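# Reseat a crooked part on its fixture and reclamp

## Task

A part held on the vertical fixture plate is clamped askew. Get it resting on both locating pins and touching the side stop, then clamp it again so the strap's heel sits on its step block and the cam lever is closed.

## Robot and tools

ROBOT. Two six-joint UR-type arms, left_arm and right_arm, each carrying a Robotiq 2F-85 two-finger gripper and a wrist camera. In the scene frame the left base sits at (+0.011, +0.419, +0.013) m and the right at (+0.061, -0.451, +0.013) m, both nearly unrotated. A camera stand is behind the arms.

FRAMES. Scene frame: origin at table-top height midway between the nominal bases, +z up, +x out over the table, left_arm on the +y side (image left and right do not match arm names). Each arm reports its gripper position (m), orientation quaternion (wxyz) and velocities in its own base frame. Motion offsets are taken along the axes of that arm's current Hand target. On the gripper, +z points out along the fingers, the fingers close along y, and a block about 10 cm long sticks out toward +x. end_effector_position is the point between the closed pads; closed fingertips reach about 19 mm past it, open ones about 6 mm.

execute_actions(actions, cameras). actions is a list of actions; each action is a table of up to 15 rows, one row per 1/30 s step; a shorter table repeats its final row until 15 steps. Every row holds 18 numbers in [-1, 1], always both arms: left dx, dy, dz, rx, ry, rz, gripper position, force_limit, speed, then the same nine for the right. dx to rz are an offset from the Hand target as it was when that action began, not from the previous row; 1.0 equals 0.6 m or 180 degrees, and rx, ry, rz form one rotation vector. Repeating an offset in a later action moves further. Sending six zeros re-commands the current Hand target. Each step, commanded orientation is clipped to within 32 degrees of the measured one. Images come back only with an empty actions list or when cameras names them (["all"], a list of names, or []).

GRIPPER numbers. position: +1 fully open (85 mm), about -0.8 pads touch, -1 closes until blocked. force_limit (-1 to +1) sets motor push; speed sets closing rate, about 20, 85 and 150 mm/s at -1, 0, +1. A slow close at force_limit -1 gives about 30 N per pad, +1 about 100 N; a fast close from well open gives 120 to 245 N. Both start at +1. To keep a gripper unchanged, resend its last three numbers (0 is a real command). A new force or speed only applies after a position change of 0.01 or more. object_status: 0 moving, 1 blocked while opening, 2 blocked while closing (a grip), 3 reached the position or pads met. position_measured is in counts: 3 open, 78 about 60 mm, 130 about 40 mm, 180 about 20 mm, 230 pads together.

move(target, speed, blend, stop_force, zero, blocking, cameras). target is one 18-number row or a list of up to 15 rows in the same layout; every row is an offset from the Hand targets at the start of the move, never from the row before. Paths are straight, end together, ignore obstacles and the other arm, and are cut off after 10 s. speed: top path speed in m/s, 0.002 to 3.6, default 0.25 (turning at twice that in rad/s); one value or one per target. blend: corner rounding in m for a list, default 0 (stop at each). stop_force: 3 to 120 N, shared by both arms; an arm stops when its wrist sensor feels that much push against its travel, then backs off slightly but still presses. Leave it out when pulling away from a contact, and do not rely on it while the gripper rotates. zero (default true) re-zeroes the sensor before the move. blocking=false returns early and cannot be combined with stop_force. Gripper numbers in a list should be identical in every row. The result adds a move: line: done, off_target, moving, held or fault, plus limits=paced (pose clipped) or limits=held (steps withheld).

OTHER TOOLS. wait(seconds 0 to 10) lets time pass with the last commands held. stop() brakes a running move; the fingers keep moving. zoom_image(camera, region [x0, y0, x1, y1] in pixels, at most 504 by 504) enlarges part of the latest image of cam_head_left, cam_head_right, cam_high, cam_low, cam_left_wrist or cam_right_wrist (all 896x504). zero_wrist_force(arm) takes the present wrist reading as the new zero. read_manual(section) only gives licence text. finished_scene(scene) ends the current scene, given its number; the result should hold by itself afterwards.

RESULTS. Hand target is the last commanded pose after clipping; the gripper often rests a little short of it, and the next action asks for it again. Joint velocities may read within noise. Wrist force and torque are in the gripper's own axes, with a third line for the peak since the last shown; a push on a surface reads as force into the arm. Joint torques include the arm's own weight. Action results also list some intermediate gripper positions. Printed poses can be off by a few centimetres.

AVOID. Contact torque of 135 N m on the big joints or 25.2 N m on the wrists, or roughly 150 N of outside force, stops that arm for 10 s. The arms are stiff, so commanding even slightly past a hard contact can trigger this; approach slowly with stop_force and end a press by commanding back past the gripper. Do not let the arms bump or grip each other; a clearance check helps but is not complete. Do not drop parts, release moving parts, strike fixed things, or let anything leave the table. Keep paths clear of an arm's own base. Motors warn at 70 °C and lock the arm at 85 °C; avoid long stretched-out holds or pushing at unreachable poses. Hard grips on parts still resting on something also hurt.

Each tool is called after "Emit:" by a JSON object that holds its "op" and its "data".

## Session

Emit:
{"op": "execute_actions", "data": {"actions": []}}

Scene clock: 0.00 s.
left_arm: end_effector_position=(+0.6632, -0.2716, +0.2832) position_measured=3 object_status=3 end_effector_quat_wxyz=(-0.027, -0.370, +0.928, -0.004) | right_arm: end_effector_position=(+0.0588, +0.5491, +0.3808) position_measured=3 object_status=3 end_effector_quat_wxyz=(-0.333, -0.096, +0.936, +0.059)
Joint positions: left_arm=[-0.558 -1.023 0.98 -1.502 -1.619 -1.317] | right_arm=[4.552 -1.745 -1.384 -1.653 2.257 1.182]
Joint velocities: within noise
Joint torques (N m): no reading
Motor temperatures (°C): left_arm=[30 35 34 38 35 42] | right_arm=[33 32 32 35 34 42]
Wrist force (N): no reading
Wrist torque (N m): no reading
Wrist force, peak (N): no reading
Hand target: left_arm +0.6632, -0.2716, +0.2832; -0.027, -0.370, +0.928, -0.004 | right_arm +0.0588, +0.5491, +0.3808; -0.333, -0.096, +0.936, +0.059
Tool commands: left_gripper/position=+1.0 left_gripper/force_limit=+1.0 left_gripper/speed=+1.0 right_gripper/position=+1.0 right_gripper/force_limit=+1.0 right_gripper/speed=+1.0
camera_calibration:
cam_left_wrist: T_world_to_cam=[[-0.686909, 0.726741, 0.00208585, 0.663471], [0.697754, 0.658703, 0.281512, -0.346304], [0.203212, 0.194828, -0.959555, 0.317983], [0, 0, 0, 1]] pos_world=[0.632761, -0.316012, 0.401227]
cam_right_wrist: T_world_to_cam=[[-0.127387, 0.980241, 0.151331, -0.574621], [0.924751, 0.172543, -0.33921, 0.00108075], [-0.358619, 0.0967326, -0.928459, 0.451887], [0, 0, 0, 1]] pos_world=[0.0878567, 0.519368, 0.506883]

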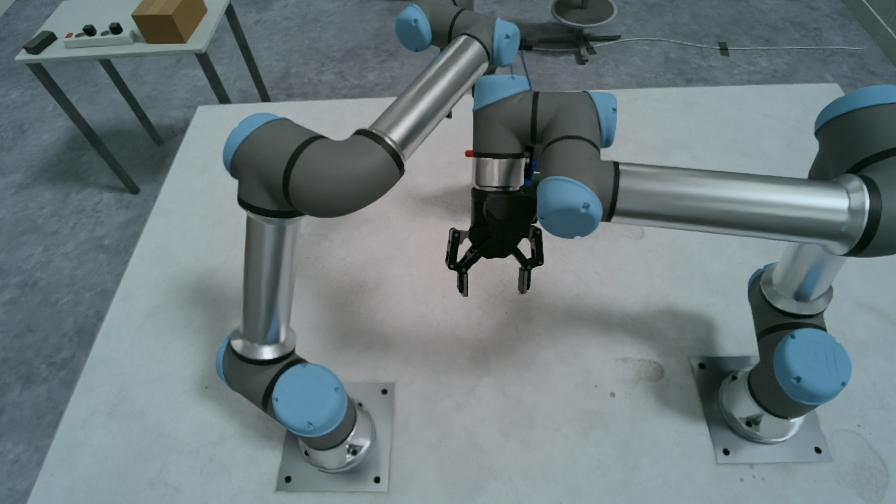

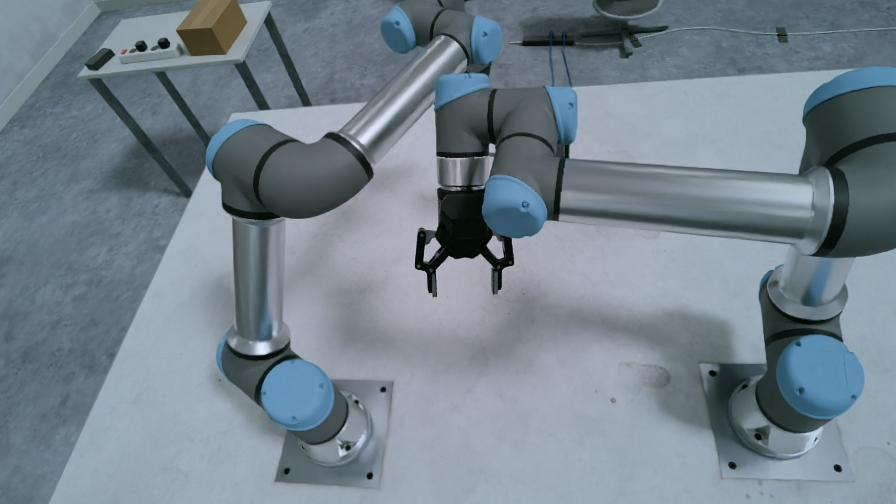

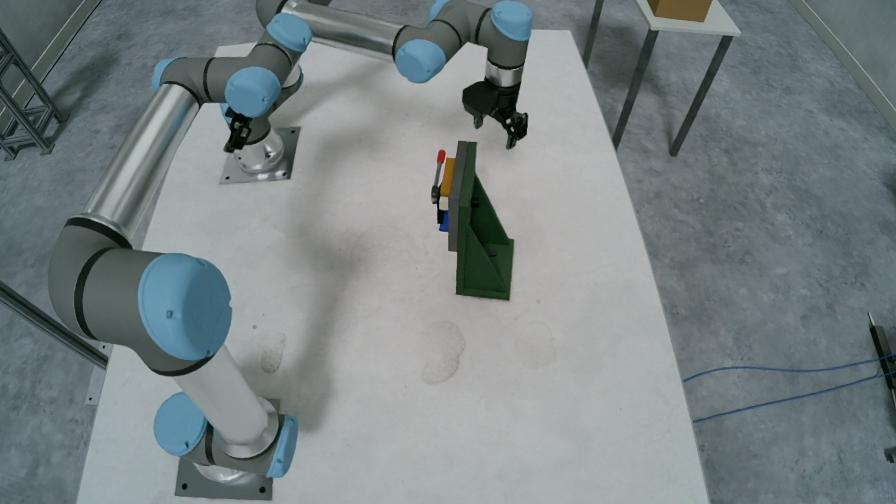

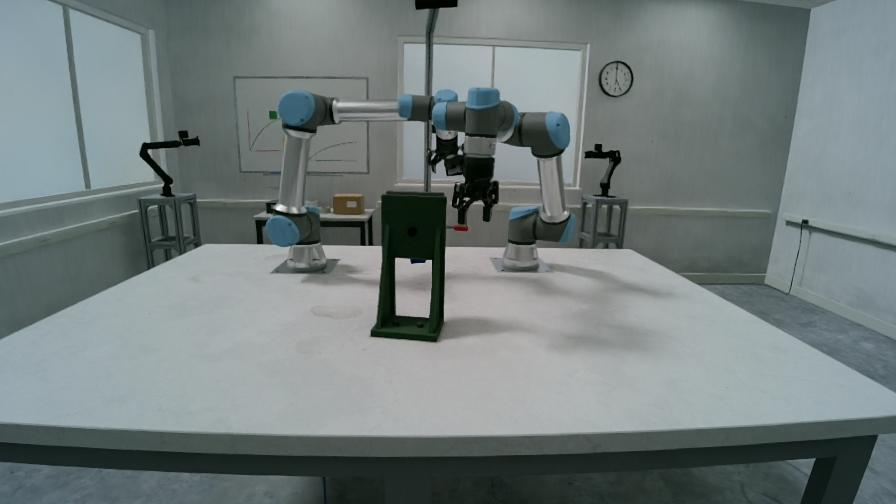

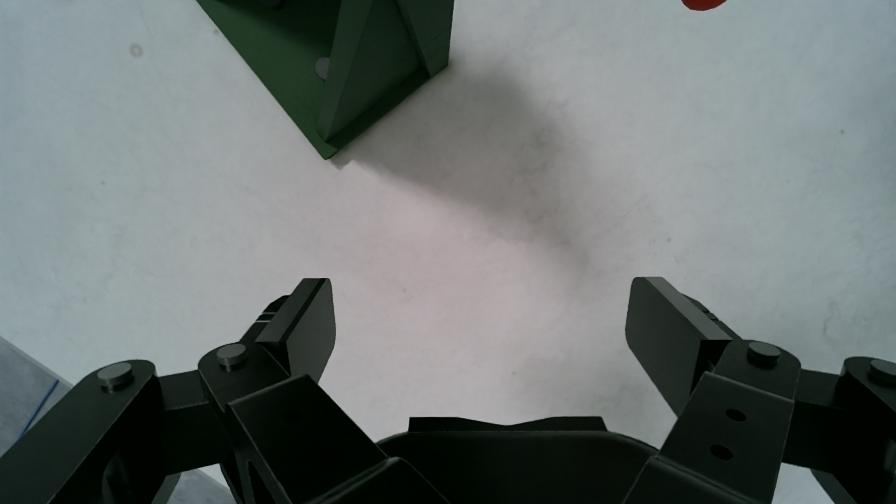

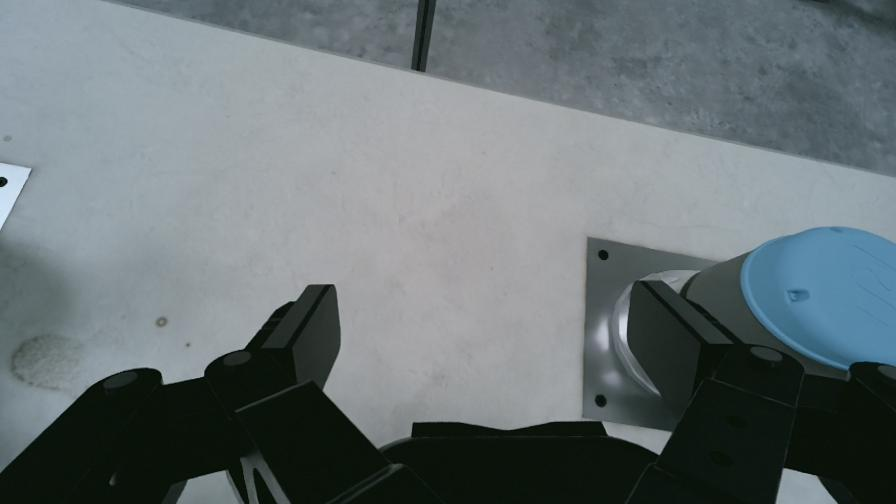

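Emit:
{"op": "zoom_image", "data": {"camera": "cam_high", "region": [400, 120, 540, 310]}}

Emit:
{"op": "zoom_image", "data": {"camera": "cam_head_left", "region": [440, 80, 620, 220]}}

Scaled by 2.653 from the camera's 896x504 image, which has a finer 1280x720 frame.

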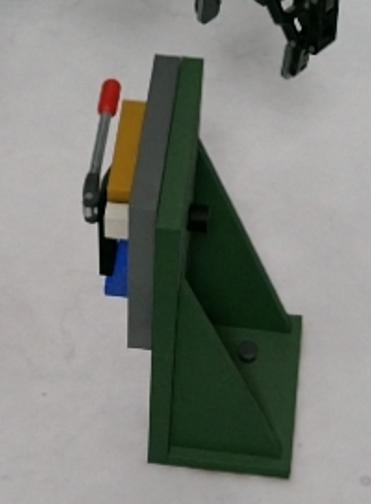

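Scaled by 2.800 from the camera's 896x504 image, which has a finer 1280x720 frame.

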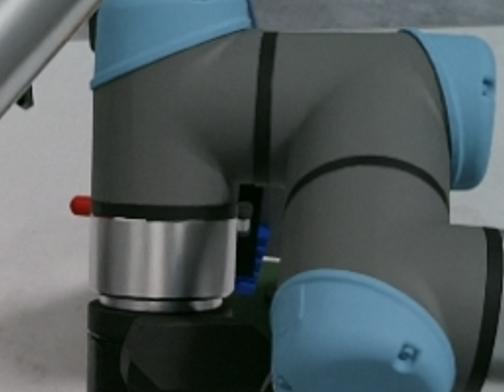

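Emit:
{"op": "move", "data": {"target": [[-0.123, 0.1807, -0.0375, 0, 0, 0, 1, 1, 1, -0.279, -0.16, -0.02, 0.0538, -0.3405, 0.0293, 1, 1, 1], [-0.0365, 0.2898, -0.026, 0, 0, -0.8967, 1, 1, 1, -0.558, -0.321, -0.041, 0.1076, -0.681, 0.0585, 1, 1, 1], [0.1817, 0.2942, 0.0853, -0.0829, 0.6461, -0.6411, 1, 1, 1, -0.6197, -0.3563, -0.0457, 0.1195, -0.7567, 0.065, 1, 1, 1]], "speed": 0.5, "blend": [0.03, 0.03, 0], "cameras": ["cam_head_left", "cam_left_wrist", "cam_right_wrist"]}}

Scene clock: 183.07 s.
left_arm: end_effector_position=(+0.4603, -0.2199, +0.2401) position_measured=3 object_status=3 end_effector_quat_wxyz=(+0.690, +0.690, +0.151, +0.158) | right_arm: end_effector_position=(+0.3887, +0.4207, +0.1372) position_measured=3 object_status=3 end_effector_quat_wxyz=(+0.752, +0.047, +0.655, -0.053)
Joint positions: left_arm=[-0.354 -1 2.325 -4.47 -2.348 -4.706] | right_arm=[4.705 -2.306 -1.733 -3.048 0.192 3.937]
Joint torques (N m): left_arm=[-9.84 -20.23 -18.82 -3.05 1.81 -1.87] | right_arm=[-7.83 37.67 19.22 -4.36 3.53 2.42]
Wrist force (N): left_arm=[-0.4 -0.2 -2.9] | right_arm=[3.8 -0.1 3.0]
Wrist torque (N m): left_arm=[0.55 0.02 -0.06] | right_arm=[-0.29 -1.02 -0.50]
Wrist force, peak (N): left_arm=[-0.2 -0.2 -3.5] | right_arm=[4.0 -0.3 3.0]
Hand target: left_arm +0.4603, -0.2199, +0.2401; +0.690, +0.690, +0.151, +0.158 | right_arm +0.3888, +0.4207, +0.1372; +0.753, +0.046, +0.655, -0.053
Off the commanded pose: left_arm 0.000 m, 0 deg | right_arm 0.000 m, 0 deg.
move: done
camera_calibration:
cam_left_wrist: T_world_to_cam=[[-0.00726665, -0.011794, 0.999904, -0.228254], [-0.994826, -0.101247, -0.00842397, 0.455012], [0.101337, -0.994791, -0.0109973, -0.134666], [0, 0, 0, 1]] pos_world=[0.464646, -0.0905875, 0.230584]
cam_right_wrist: T_world_to_cam=[[0.148571, 0.988555, 0.0262028, -0.463493], [-0.442432, 0.0427499, 0.895782, 0.0521484], [0.88441, -0.14468, 0.44372, -0.213414], [0, 0, 0, 1]] pos_world=[0.280679, 0.425082, 0.0601274]
Images, in order (width x height): cam_head_left 896x504, cam_left_wrist 896x504, cam_right_wrist 896x504.

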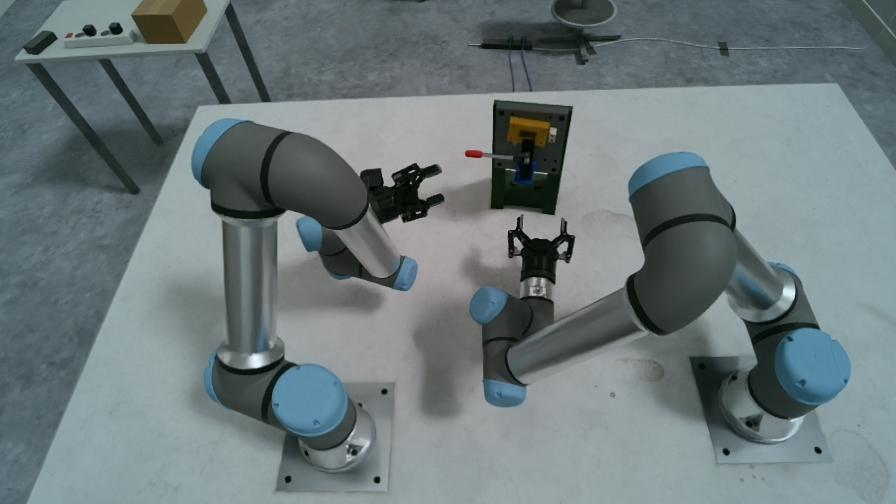

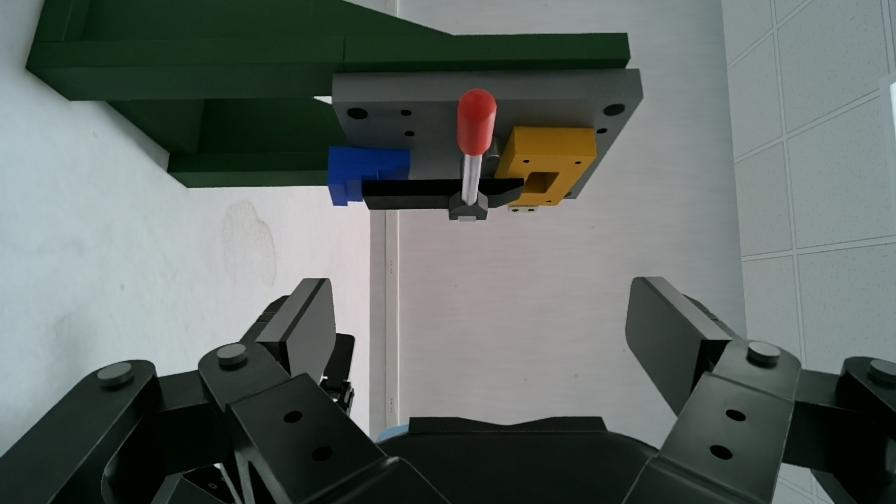

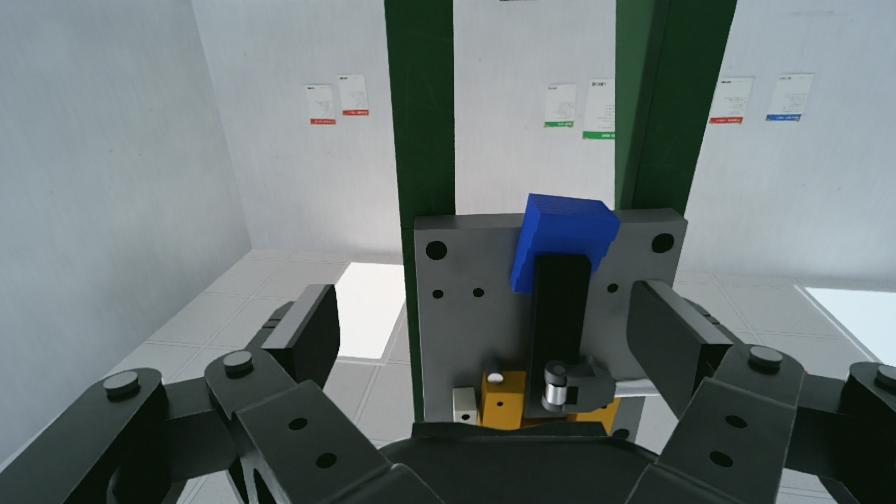

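Emit:
{"op": "zoom_image", "data": {"camera": "cam_right_wrist", "region": [400, 170, 700, 440]}}

Emit:
{"op": "zoom_image", "data": {"camera": "cam_left_wrist", "region": [310, 50, 650, 240]}}

Emit:
{"op": "zoom_image", "data": {"camera": "cam_head_left", "region": [450, 90, 590, 220]}}

Scaled by 1.680 from the camera's 896x504 image, which has a finer 1280x720 frame.

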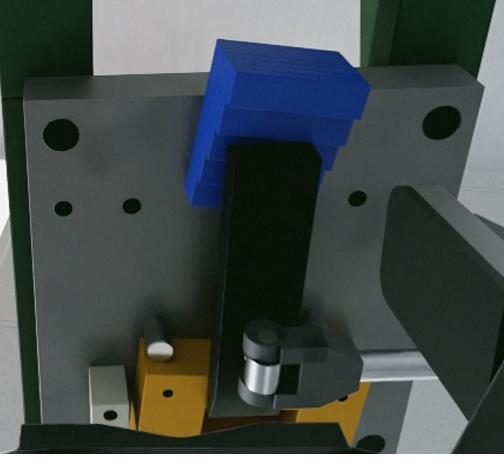

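Scaled by 1.482 from the camera's 896x504 image, which has a finer 1280x720 frame.

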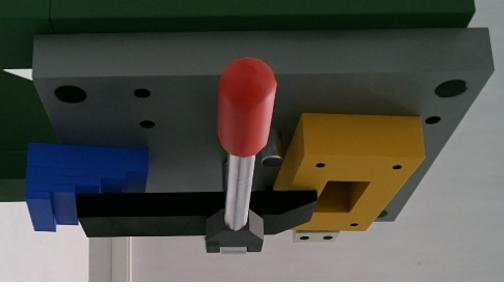

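Scaled by 3.600 from the camera's 896x504 image, which has a finer 1280x720 frame.

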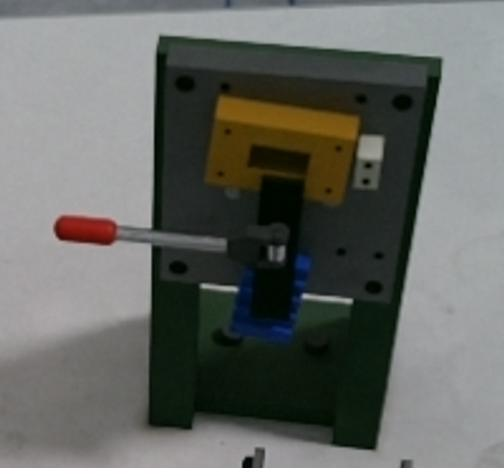

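Emit:
{"op": "move", "data": {"target": [0.0658, 0.0058, 0.1258, 0, -0.0389, 0, 1, 1, 1, -0.0028, 0.0818, 0.0987, 0.0144, -0.0011, 0.04, 1, 1, 1], "speed": 0.2, "cameras": ["cam_left_wrist", "cam_right_wrist"]}}

Emit:
{"op": "zoom_image", "data": {"camera": "cam_right_wrist", "region": [400, 170, 700, 440]}}

Scene clock: 317.90 s.
left_arm: end_effector_position=(+0.5282, -0.2714, +0.2441) position_measured=3 object_status=3 end_effector_quat_wxyz=(+0.698, +0.698, +0.109, +0.115) | right_arm: end_effector_position=(+0.4534, +0.4611, +0.1471) position_measured=3 object_status=3 end_effector_quat_wxyz=(+0.754, +0.105, +0.648, -0.021)
Joint positions: left_arm=[-0.363 -0.911 2.039 -4.271 -2.461 -4.705] | right_arm=[4.578 -2.498 -1.403 -3.584 0.149 4.471]
Joint torques (N m): left_arm=[-8.34 -26.64 -23.11 0.42 -1.26 1.6] | right_arm=[-7.94 45.54 21.12 -4.56 4.12 1.89]
Wrist force (N): left_arm=[-0.3 -0.2 -3.3] | right_arm=[3.8 0.0 2.9]
Wrist torque (N m): left_arm=[0.56 0.00 -0.19] | right_arm=[-0.30 -1.01 -0.52]
Wrist force, peak (N): left_arm=[-1.4 -0.3 -4.4] | right_arm=[3.7 0.9 3.7]
Hand target: left_arm +0.5282, -0.2714, +0.2441; +0.698, +0.698, +0.109, +0.115 | right_arm +0.4535, +0.4610, +0.1471; +0.754, +0.104, +0.648, -0.021
Off the commanded pose: left_arm 0.000 m, 0 deg | right_arm 0.000 m, 0 deg.
move: done
camera_calibration:
cam_left_wrist: T_world_to_cam=[[-0.00848029, -0.0119255, 0.999893, -0.231823], [-0.999751, 0.0207351, -0.00823178, 0.552905], [-0.0206347, -0.999714, -0.0120984, -0.129328], [0, 0, 0, 1]] pos_world=[0.548133, -0.14352, 0.234784]
cam_right_wrist: T_world_to_cam=[[0.174506, 0.972154, 0.156412, -0.536593], [-0.462065, -0.0594233, 0.884853, 0.1278], [0.869507, -0.226685, 0.438829, -0.223841], [0, 0, 0, 1]] pos_world=[0.347322, 0.478504, 0.0690738]
Images, in order (width x height): cam_left_wrist 896x504, cam_right_wrist 896x504.

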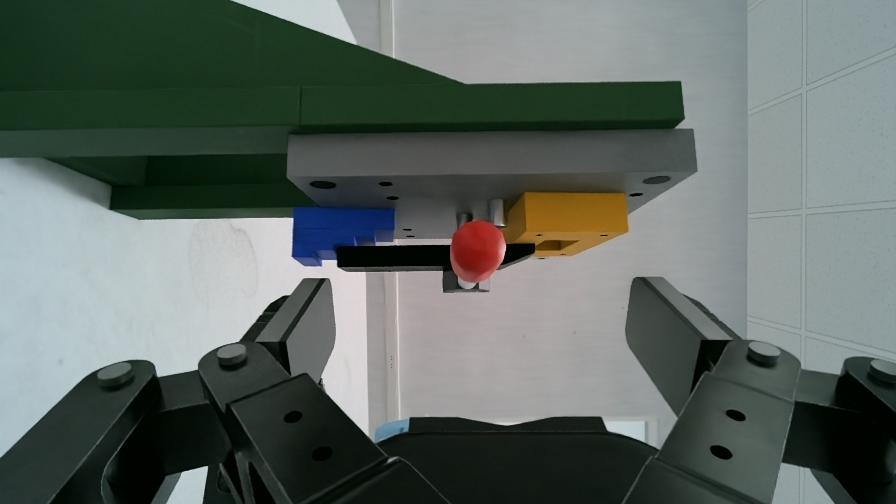

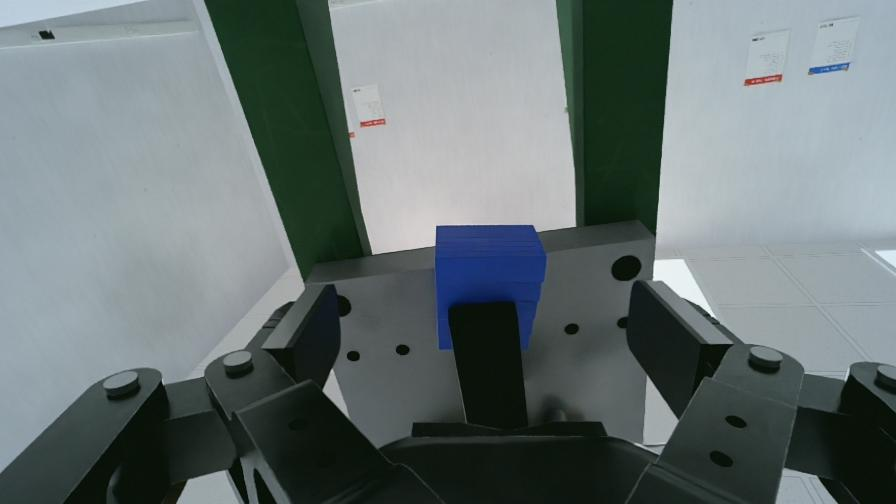

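Scaled by 1.680 from the camera's 896x504 image, which has a finer 1280x720 frame.

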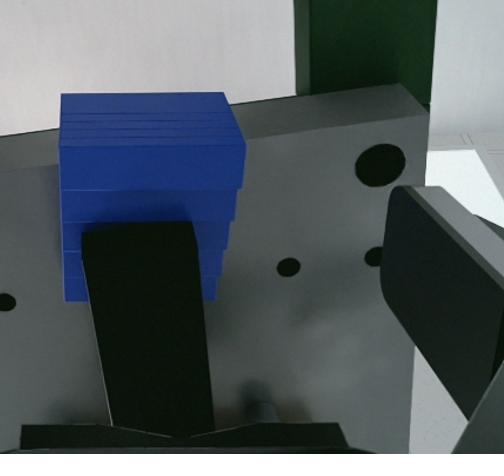

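Emit:
{"op": "move", "data": {"target": [0, -0.0005, 0.0612, 0, 0, 0, 1, 1, 1, -0.0083, 0.0092, 0.065, 0, 0, 0, 1, 1, 1], "speed": 0.1, "cameras": ["cam_left_wrist", "cam_right_wrist"]}}

Scene clock: 363.53 s.
left_arm: end_effector_position=(+0.5397, -0.3062, +0.2439) position_measured=3 object_status=3 end_effector_quat_wxyz=(+0.698, +0.698, +0.109, +0.115) | right_arm: end_effector_position=(+0.4788, +0.4588, +0.1542) position_measured=3 object_status=3 end_effector_quat_wxyz=(+0.751, +0.113, +0.650, -0.029)
Joint positions: left_arm=[-0.426 -0.893 1.994 -4.245 -2.397 -4.704] | right_arm=[4.531 -2.538 -1.332 -3.763 0.133 4.623]
Joint torques (N m): left_arm=[-9.25 -27.84 -24.18 0.3 1.57 1.52] | right_arm=[9.43 62.8 5.93 -0.15 4.18 -2.14]
Wrist force (N): left_arm=[-0.5 0.0 -3.2] | right_arm=[3.5 -0.2 3.0]
Wrist torque (N m): left_arm=[0.59 0.02 -0.18] | right_arm=[-0.31 -0.98 -0.38]
Wrist force, peak (N): left_arm=[-0.4 -0.3 -3.8] | right_arm=[3.9 -0.2 6.2]
Hand target: left_arm +0.5397, -0.3063, +0.2439; +0.698, +0.698, +0.109, +0.115 | right_arm +0.4788, +0.4588, +0.1542; +0.751, +0.113, +0.650, -0.029 (not the last commanded pose)
Off the commanded pose: left_arm 0.000 m, 0 deg | right_arm 0.013 m, 1 deg.
led back after a hold (right arm): the arm was led back toward your command in small steps, so it may still be short of it.
move: held (right_arm; a check stopped the path); limits=held
pose unreachable (right arm): on one or more control steps of this call, first in action 0 (counted from 0), this arm could not follow its commanded pose, so it was not sent that pose on those steps. It may still have moved: this result reports where it is.
cause: moving toward the commanded pose would bring a part of the arm too close to another arm (a part of this arm just beyond joint 4 (wrist 1) and a part of the left arm just beyond its joint 3 (elbow), along the way the arms are being sent, or toward where that arm still pushes).
camera_calibration:
cam_left_wrist: T_world_to_cam=[[-0.00848029, -0.0119255, 0.999893, -0.231841], [-0.999751, 0.0207351, -0.00823178, 0.565124], [-0.0206347, -0.999714, -0.0120984, -0.163984], [0, 0, 0, 1]] pos_world=[0.559633, -0.17842, 0.234484]
cam_right_wrist: T_world_to_cam=[[0.197363, 0.967416, 0.158601, -0.549108], [-0.456475, -0.052486, 0.888187, 0.126742], [0.86757, -0.247692, 0.431243, -0.237835], [0, 0, 0, 1]] pos_world=[0.372567, 0.478958, 0.0770831]
Images, in order (width x height): cam_left_wrist 896x504, cam_right_wrist 896x504.

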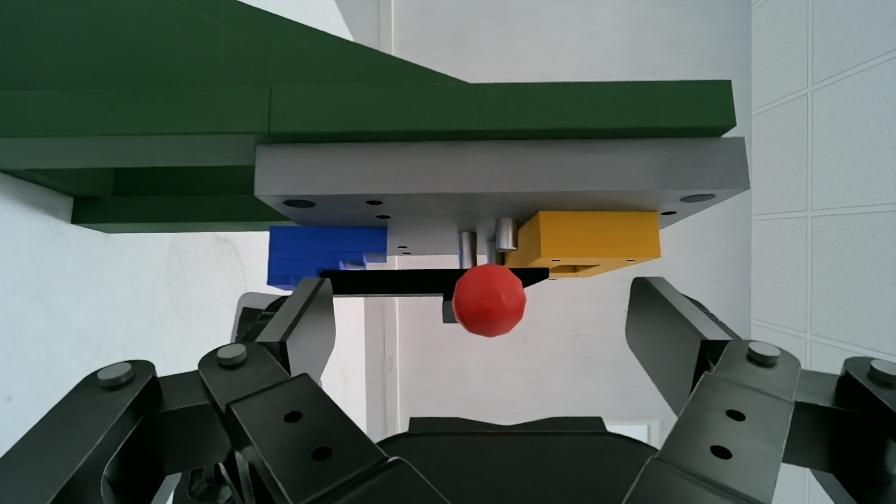

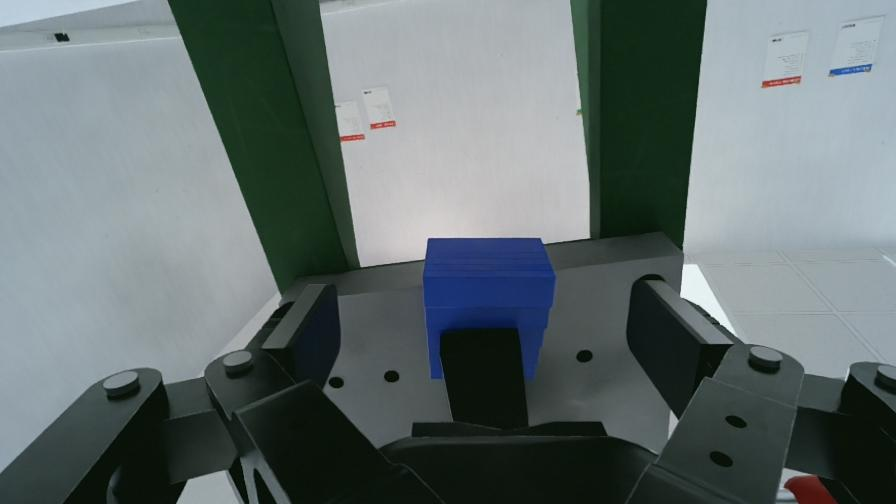

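Emit:
{"op": "execute_actions", "data": {"actions": [], "cameras": ["cam_head_left", "cam_high", "cam_low"]}}

Scene clock: 368.80 s.
left_arm: end_effector_position=(+0.5397, -0.3063, +0.2439) position_measured=3 object_status=3 end_effector_quat_wxyz=(+0.698, +0.698, +0.109, +0.115) | right_arm: end_effector_position=(+0.4788, +0.4588, +0.1542) position_measured=3 object_status=3 end_effector_quat_wxyz=(+0.751, +0.113, +0.650, -0.029)
Joint positions: left_arm=[-0.426 -0.893 1.994 -4.245 -2.397 -4.704] | right_arm=[4.531 -2.538 -1.332 -3.762 0.133 4.623]
Joint velocities: within noise
Joint torques (N m): left_arm=[-9.13 -28.22 -24.22 0.31 1.78 1.6] | right_arm=[8.95 62.31 6.3 -0.42 4.22 -2.09]
Motor temperatures (°C): left_arm=[30 34 33 37 35 42] | right_arm=[32 32 31 35 33 41]
Wrist force (N): left_arm=[-0.6 -0.2 -3.5] | right_arm=[3.5 -0.2 2.6]
Wrist torque (N m): left_arm=[0.54 0.03 -0.18] | right_arm=[-0.31 -0.99 -0.38]
Wrist force, peak (N): left_arm=[-0.6 -0.2 -3.5] | right_arm=[3.8 -0.5 2.8]
Hand target: left_arm +0.5397, -0.3063, +0.2439; +0.698, +0.698, +0.109, +0.115 | right_arm +0.4788, +0.4588, +0.1542; +0.751, +0.113, +0.650, -0.029 (not the last commanded pose)
Tool commands: left_gripper/position=+1.0 left_gripper/force_limit=+1.0 left_gripper/speed=+1.0 right_gripper/position=+1.0 right_gripper/force_limit=+1.0 right_gripper/speed=+1.0
Off the commanded pose: left_arm 0.000 m, 0 deg | right_arm 0.013 m, 1 deg.
Images, in order (width x height): cam_head_left 896x504, cam_high 896x504, cam_low 896x504.

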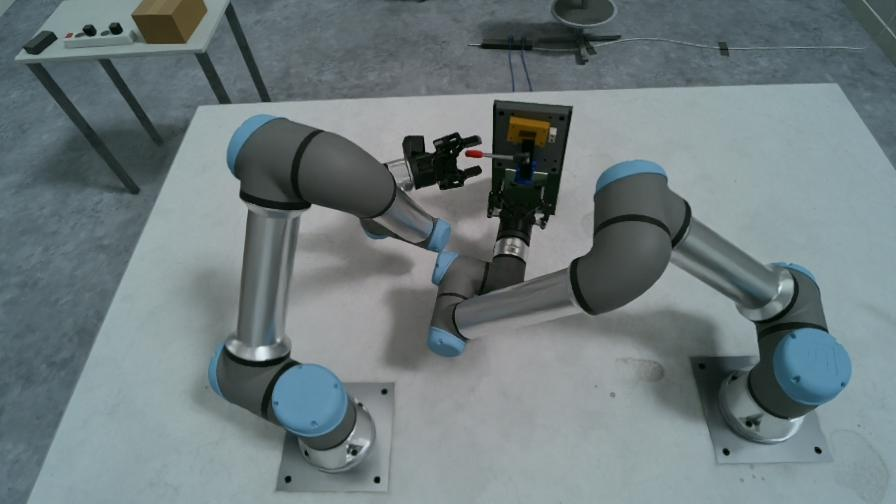

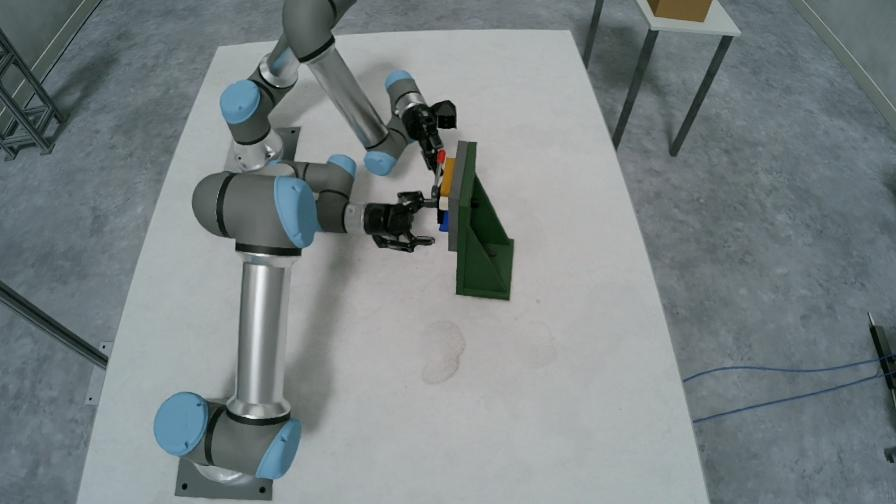

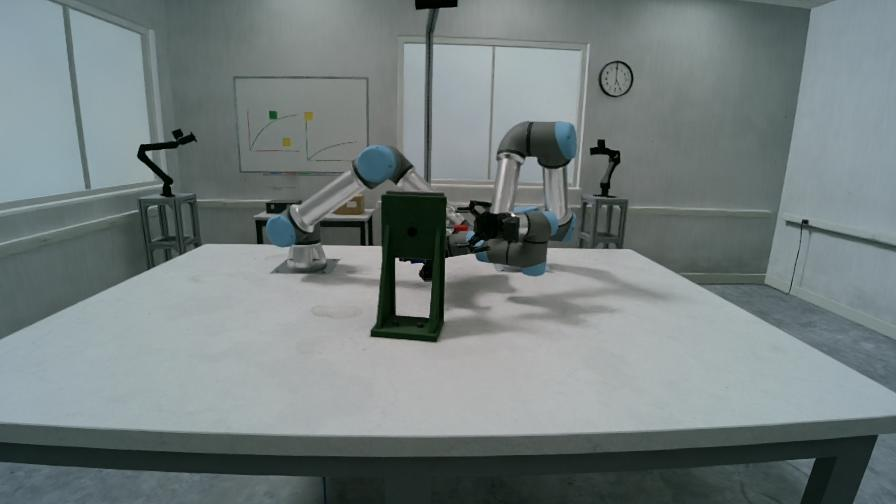

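Emit:
{"op": "move", "data": {"target": [[0, 0, 0, 0, 0, 0, 1, 1, 1, -0.017, 0.0023, -0.1313, 0, 0, 0, 1, 1, 1], [0, 0, 0, 0, 0, 0, 1, 1, 1, -0.0227, 0.043, -0.1405, -0.093, 0.0978, -0.0013, 1, 1, 1]], "speed": [0.25, 0.4], "cameras": ["cam_head_left"]}}

Scene clock: 478.40 s.
left_arm: end_effector_position=(+0.5397, -0.3063, +0.2439) position_measured=3 object_status=3 end_effector_quat_wxyz=(+0.698, +0.698, +0.109, +0.115) | right_arm: end_effector_position=(+0.3999, +0.5000, +0.1601) position_measured=3 object_status=3 end_effector_quat_wxyz=(+0.652, +0.005, +0.754, +0.082)
Joint positions: left_arm=[-0.426 -0.893 1.994 -4.245 -2.397 -4.704] | right_arm=[4.683 -2.164 -1.658 -3.216 -0.202 4.018]
Joint torques (N m): left_arm=[-8.9 -27.95 -23.77 0.46 1.72 1.47] | right_arm=[-7.72 36.98 22.93 -3.37 -0.92 1.78]
Wrist force (N): left_arm=[-0.6 -0.2 -3.1] | right_arm=[3.1 -0.3 2.6]
Wrist torque (N m): left_arm=[0.55 0.03 -0.19] | right_arm=[-0.26 -0.88 -0.49]
Wrist force, peak (N): left_arm=[-0.5 0.0 -3.5] | right_arm=[3.5 -0.3 4.2]
Hand target: left_arm +0.5397, -0.3063, +0.2439; +0.698, +0.698, +0.109, +0.115 | right_arm +0.3999, +0.5000, +0.1601; +0.652, +0.005, +0.754, +0.082
Off the commanded pose: left_arm 0.000 m, 0 deg | right_arm 0.000 m, 0 deg.
move: done
Images, in order (width x height): cam_head_left 896x504.

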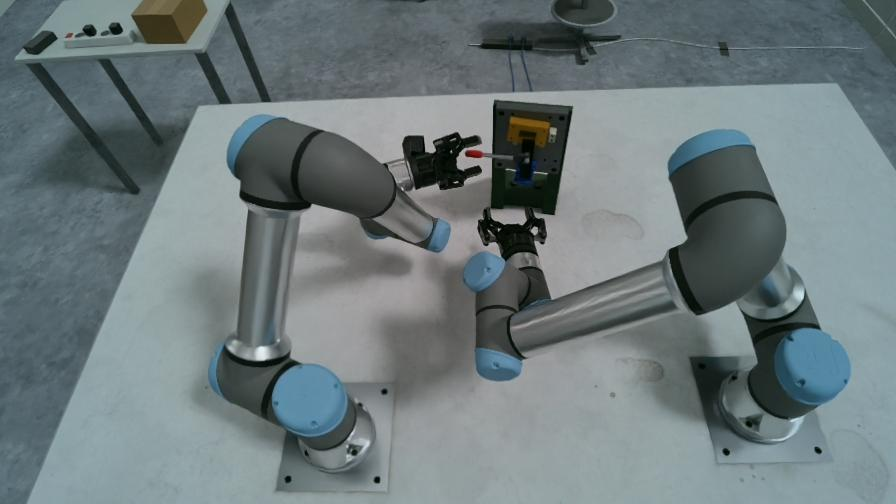

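Emit:
{"op": "move", "data": {"target": [[0, 0, 0, 0, 0, 0, 1, 1, 1, 0, 0, 0, -0.0193, -0.0532, -0.0006, 1, 1, 1], [0, 0, 0, 0, 0, 0, 1, 1, 1, 0, 0, 0, -0.0127, -0.088, 0, 1, 1, 1], [0, 0, 0, 0, 0, 0, 1, 1, 1, 0.0078, -0.0532, 0.0358, 0.0482, -0.0958, 0, 1, 1, 1]], "speed": 0.15, "cameras": ["cam_head_left", "cam_right_wrist"]}}

Scene clock: 517.80 s.
left_arm: end_effector_position=(+0.5397, -0.3063, +0.2439) position_measured=3 object_status=3 end_effector_quat_wxyz=(+0.698, +0.698, +0.109, +0.115) | right_arm: end_effector_position=(+0.4237, +0.4715, +0.1484) position_measured=3 object_status=3 end_effector_quat_wxyz=(+0.755, +0.065, +0.652, +0.024)
Joint positions: left_arm=[-0.426 -0.893 1.994 -4.245 -2.397 -4.704] | right_arm=[4.639 -2.268 -2.114 -0.379 -0.141 1.752]
Joint torques (N m): left_arm=[-9.42 -27.88 -24.06 0.31 1.6 1.51] | right_arm=[9.56 34.76 18.26 5.24 -4.69 -1.96]
Wrist force (N): left_arm=[-0.5 -0.1 -3.2] | right_arm=[3.6 -0.3 2.7]
Wrist torque (N m): left_arm=[0.57 0.02 -0.19] | right_arm=[-0.34 -0.98 -0.39]
Wrist force, peak (N): left_arm=[-0.7 -0.1 -3.5] | right_arm=[3.7 -0.2 3.0]
Hand target: left_arm +0.5397, -0.3063, +0.2439; +0.698, +0.698, +0.109, +0.115 | right_arm +0.4235, +0.4716, +0.1484; +0.755, +0.066, +0.652, +0.023
Off the commanded pose: left_arm 0.000 m, 0 deg | right_arm 0.000 m, 0 deg.
move: done
camera_calibration:
cam_right_wrist: T_world_to_cam=[[0.0549187, 0.986261, 0.155798, -0.497606], [-0.453486, -0.114375, 0.883894, 0.136026], [0.88957, -0.119195, 0.440975, -0.255747], [0, 0, 0, 1]] pos_world=[0.316519, 0.475844, 0.0700711]
Images, in order (width x height): cam_head_left 896x504, cam_right_wrist 896x504.

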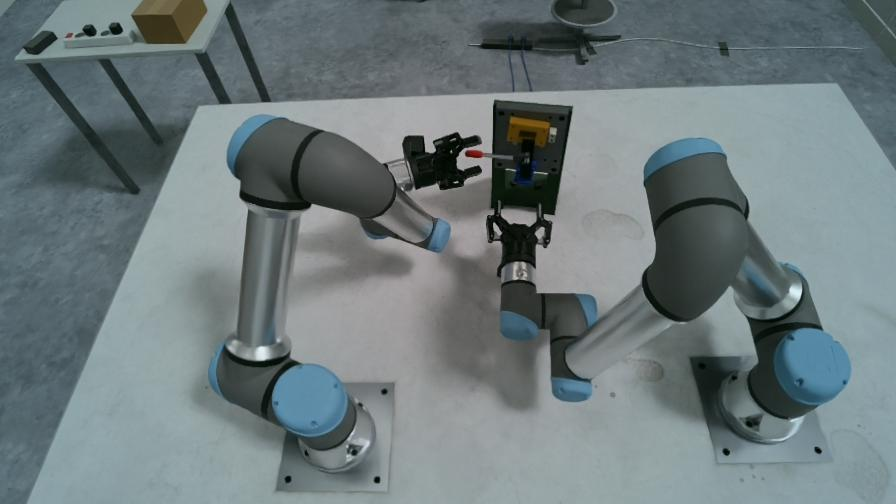

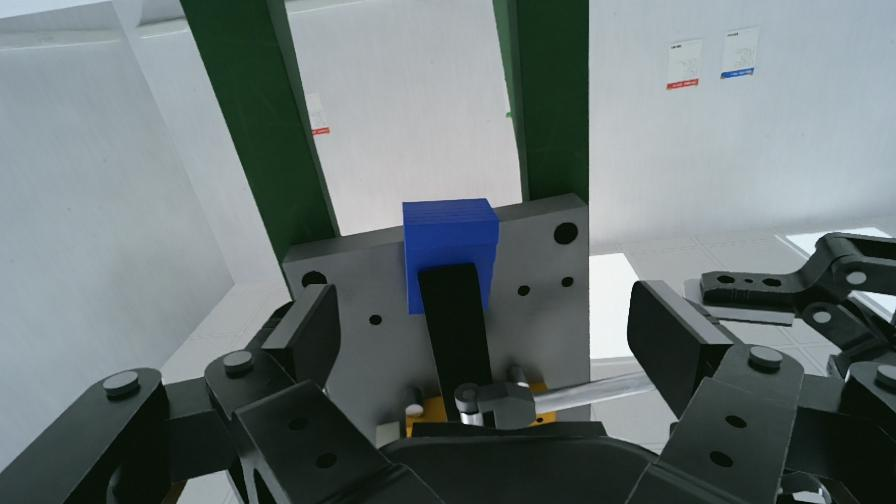

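Emit:
{"op": "move", "data": {"target": [0, 0, 0, 0, 0, 0, 1, 1, 1, -0.0017, -0.0132, 0.116, 0.0363, -0.0044, -0.0047, 1, 1, 1], "speed": 0.1, "cameras": ["cam_left_wrist", "cam_right_wrist"]}}

Scene clock: 532.63 s.
left_arm: end_effector_position=(+0.5397, -0.3063, +0.2439) position_measured=3 object_status=3 end_effector_quat_wxyz=(+0.698, +0.698, +0.109, +0.115) | right_arm: end_effector_position=(+0.4916, +0.4587, +0.1581) position_measured=3 object_status=3 end_effector_quat_wxyz=(+0.754, +0.105, +0.648, -0.020)
Joint positions: left_arm=[-0.426 -0.893 1.994 -4.245 -2.397 -4.704] | right_arm=[4.507 -2.271 -1.987 -0.581 -0.141 1.832]
Joint torques (N m): left_arm=[-8.16 -28.74 -24.48 0.3 1.74 1.63] | right_arm=[-7.01 53.27 19.3 1 -4.69 2.03]
Wrist force (N): left_arm=[-0.5 0.0 -3.2] | right_arm=[3.7 -0.5 2.6]
Wrist torque (N m): left_arm=[0.58 0.02 -0.19] | right_arm=[-0.37 -1.00 -0.50]
Wrist force, peak (N): left_arm=[-0.6 -0.1 -3.5] | right_arm=[3.6 -0.3 3.4]
Hand target: left_arm +0.5397, -0.3063, +0.2439; +0.698, +0.698, +0.109, +0.115 | right_arm +0.4916, +0.4587, +0.1581; +0.754, +0.105, +0.648, -0.020
Off the commanded pose: left_arm 0.000 m, 0 deg | right_arm 0.000 m, 0 deg.
move: done
camera_calibration:
cam_left_wrist: T_world_to_cam=[[-0.00848029, -0.0119255, 0.999893, -0.231841], [-0.999751, 0.0207351, -0.00823178, 0.565124], [-0.0206347, -0.999714, -0.0120984, -0.163984], [0, 0, 0, 1]] pos_world=[0.559633, -0.17842, 0.234484]
cam_right_wrist: T_world_to_cam=[[0.172952, 0.972234, 0.157633, -0.542182], [-0.463416, -0.0608974, 0.884046, 0.137003], [0.869099, -0.225947, 0.440016, -0.262761], [0, 0, 0, 1]] pos_world=[0.385626, 0.476102, 0.0799679]
Images, in order (width x height): cam_left_wrist 896x504, cam_right_wrist 896x504.

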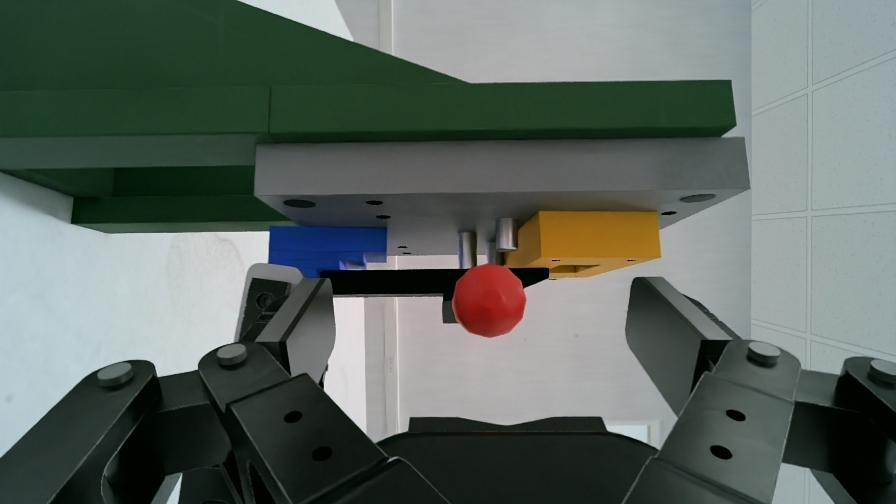

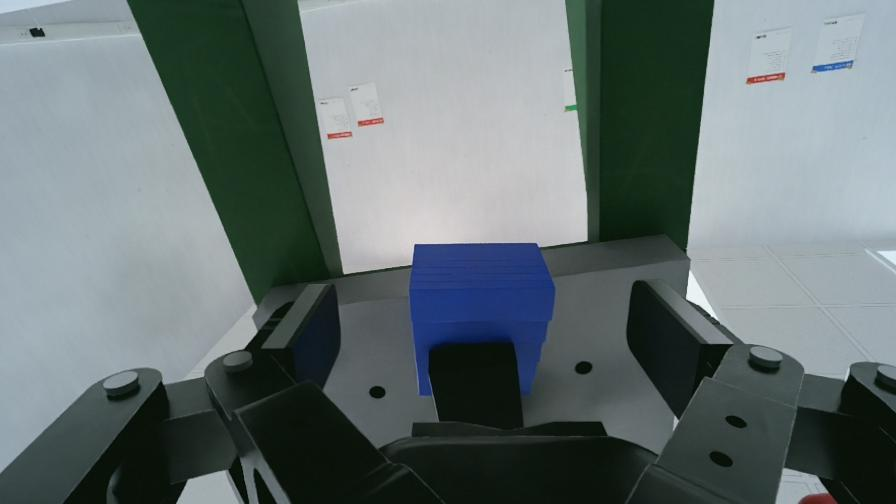

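Emit:
{"op": "move", "data": {"target": [0, 0, 0, 0, 0, 0, -1, 0, -1, 0, -0.0017, 0, 0, 0, 0, -1, -1, -1], "speed": 0.03, "cameras": ["cam_left_wrist", "cam_right_wrist"]}}

Scene clock: 552.07 s.
left_arm: end_effector_position=(+0.5397, -0.3063, +0.2439) position_measured=191 object_status=0 end_effector_quat_wxyz=(+0.698, +0.698, +0.109, +0.115) | right_arm: end_effector_position=(+0.4915, +0.4577, +0.1580) position_measured=130 object_status=2 end_effector_quat_wxyz=(+0.754, +0.105, +0.648, -0.020)
Joint positions: left_arm=[-0.426 -0.893 1.994 -4.245 -2.397 -4.704] | right_arm=[4.507 -2.269 -1.99 -0.583 -0.141 1.836]
Joint torques (N m): left_arm=[-8.58 -28.89 -19.95 0.16 1.32 1.6] | right_arm=[-7.67 51.5 21.11 0.81 -3.05 -0.39]
Wrist force (N): left_arm=[-0.3 3.0 -19.6] | right_arm=[1.1 -7.2 -13.3]
Wrist torque (N m): left_arm=[0.55 0.09 -0.18] | right_arm=[0.10 -0.96 -0.28]
Wrist force, peak (N): left_arm=[-0.6 3.3 -19.7] | right_arm=[0.2 -7.4 -13.6]
Hand target: left_arm +0.5397, -0.3063, +0.2439; +0.698, +0.698, +0.109, +0.115 | right_arm +0.4915, +0.4577, +0.1580; +0.754, +0.105, +0.648, -0.020
Off the commanded pose: left_arm 0.000 m, 0 deg | right_arm 0.000 m, 0 deg.
move: done
camera_calibration:
cam_left_wrist: T_world_to_cam=[[-0.00858024, -0.0119228, 0.999892, -0.231784], [-0.99975, 0.0207358, -0.00833177, 0.565147], [-0.0206342, -0.999714, -0.0120978, -0.163985], [0, 0, 0, 1]] pos_world=[0.559633, -0.17842, 0.234484]
cam_right_wrist: T_world_to_cam=[[0.172577, 0.972318, 0.157524, -0.540966], [-0.46329, -0.0610032, 0.884104, 0.136976], [0.86924, -0.225556, 0.439938, -0.263114], [0, 0, 0, 1]] pos_world=[0.385527, 0.475001, 0.0798684]
Images, in order (width x height): cam_left_wrist 896x504, cam_right_wrist 896x504.

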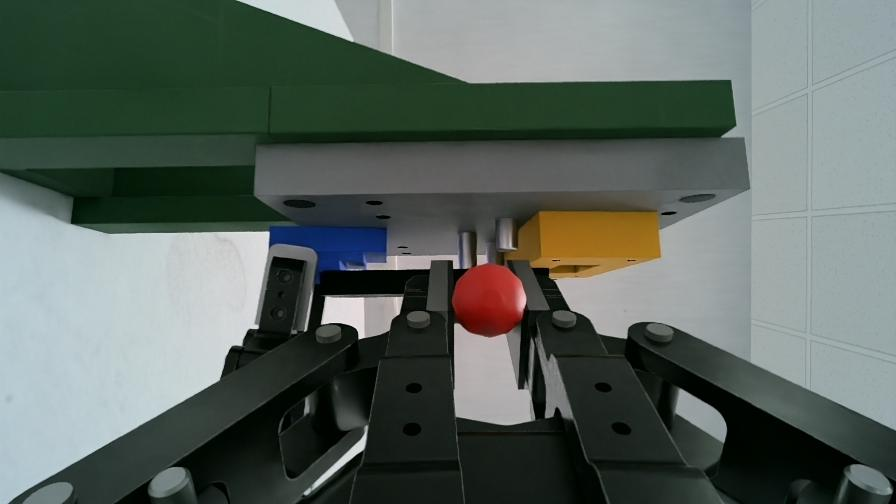

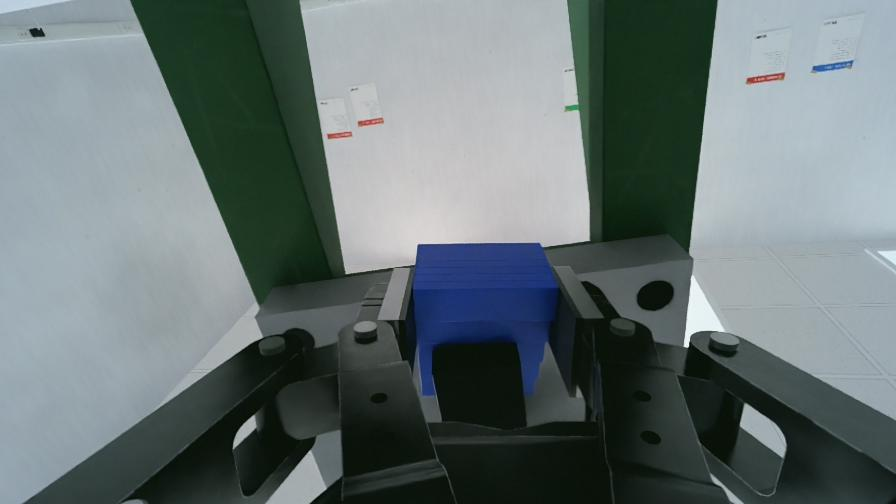

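Emit:
{"op": "move", "data": {"target": [[-0.0253, 0, -0.0109, 0, 0.0333, 0, -1, 0, -1, 0, 0, 0, 0, 0, 0, -1, -1, -1], [-0.0523, 0, -0.0171, 0, 0.0667, 0, -1, 0, -1, 0, 0, 0, 0, 0, 0, -1, -1, -1]], "speed": 0.04, "blend": [0.003, 0], "cameras": ["cam_left_wrist"]}}

Scene clock: 576.03 s.
left_arm: end_effector_position=(+0.5067, -0.3063, +0.2436) position_measured=191 object_status=2 end_effector_quat_wxyz=(+0.683, +0.682, +0.181, +0.188) | right_arm: end_effector_position=(+0.4915, +0.4577, +0.1580) position_measured=130 object_status=2 end_effector_quat_wxyz=(+0.754, +0.105, +0.648, -0.020)
Joint positions: left_arm=[-0.572 -0.977 2.222 -4.391 -2.042 -4.705] | right_arm=[4.507 -2.269 -1.99 -0.583 -0.141 1.836]
Joint torques (N m): left_arm=[-16.6 -36.14 6.96 -1.86 -3.01 -2.13] | right_arm=[-7.88 50.16 21.08 1.51 -1.23 -1.76]
Wrist force (N): left_arm=[14.3 12.6 0.4] | right_arm=[1.0 -7.3 -13.3]
Wrist torque (N m): left_arm=[0.79 0.37 -0.07] | right_arm=[0.09 -0.96 -0.28]
Wrist force, peak (N): left_arm=[18.8 11.3 -8.5] | right_arm=[0.1 -7.4 -13.6]
Hand target: left_arm +0.5067, -0.3063, +0.2436; +0.683, +0.682, +0.181, +0.188 | right_arm +0.4915, +0.4577, +0.1580; +0.754, +0.105, +0.648, -0.020
Off the commanded pose: left_arm 0.000 m, 0 deg | right_arm 0.000 m, 0 deg.
move: done
camera_calibration:
cam_left_wrist: T_world_to_cam=[[-0.00637623, -0.0114965, 0.999914, -0.232715], [-0.982235, -0.187468, -0.00841892, 0.459539], [0.187549, -0.982203, -0.010097, -0.265402], [0, 0, 0, 1]] pos_world=[0.499668, -0.177206, 0.233884]
Images, in order (width x height): cam_left_wrist 896x504.

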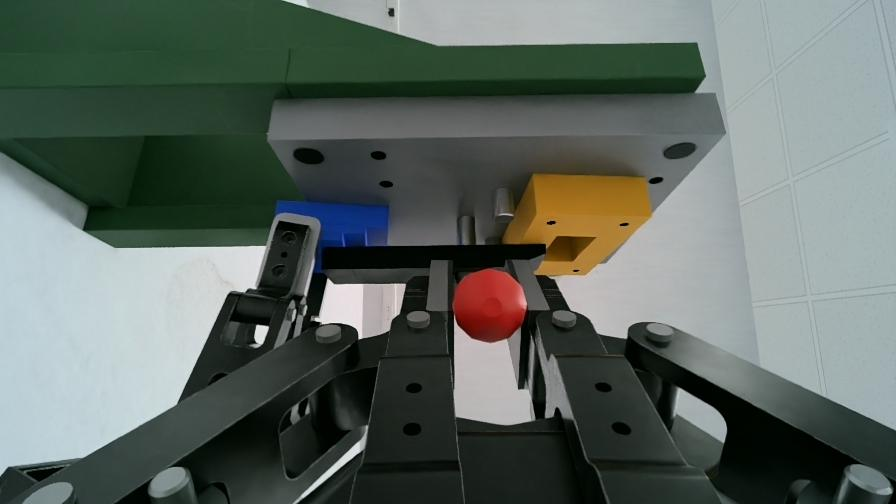

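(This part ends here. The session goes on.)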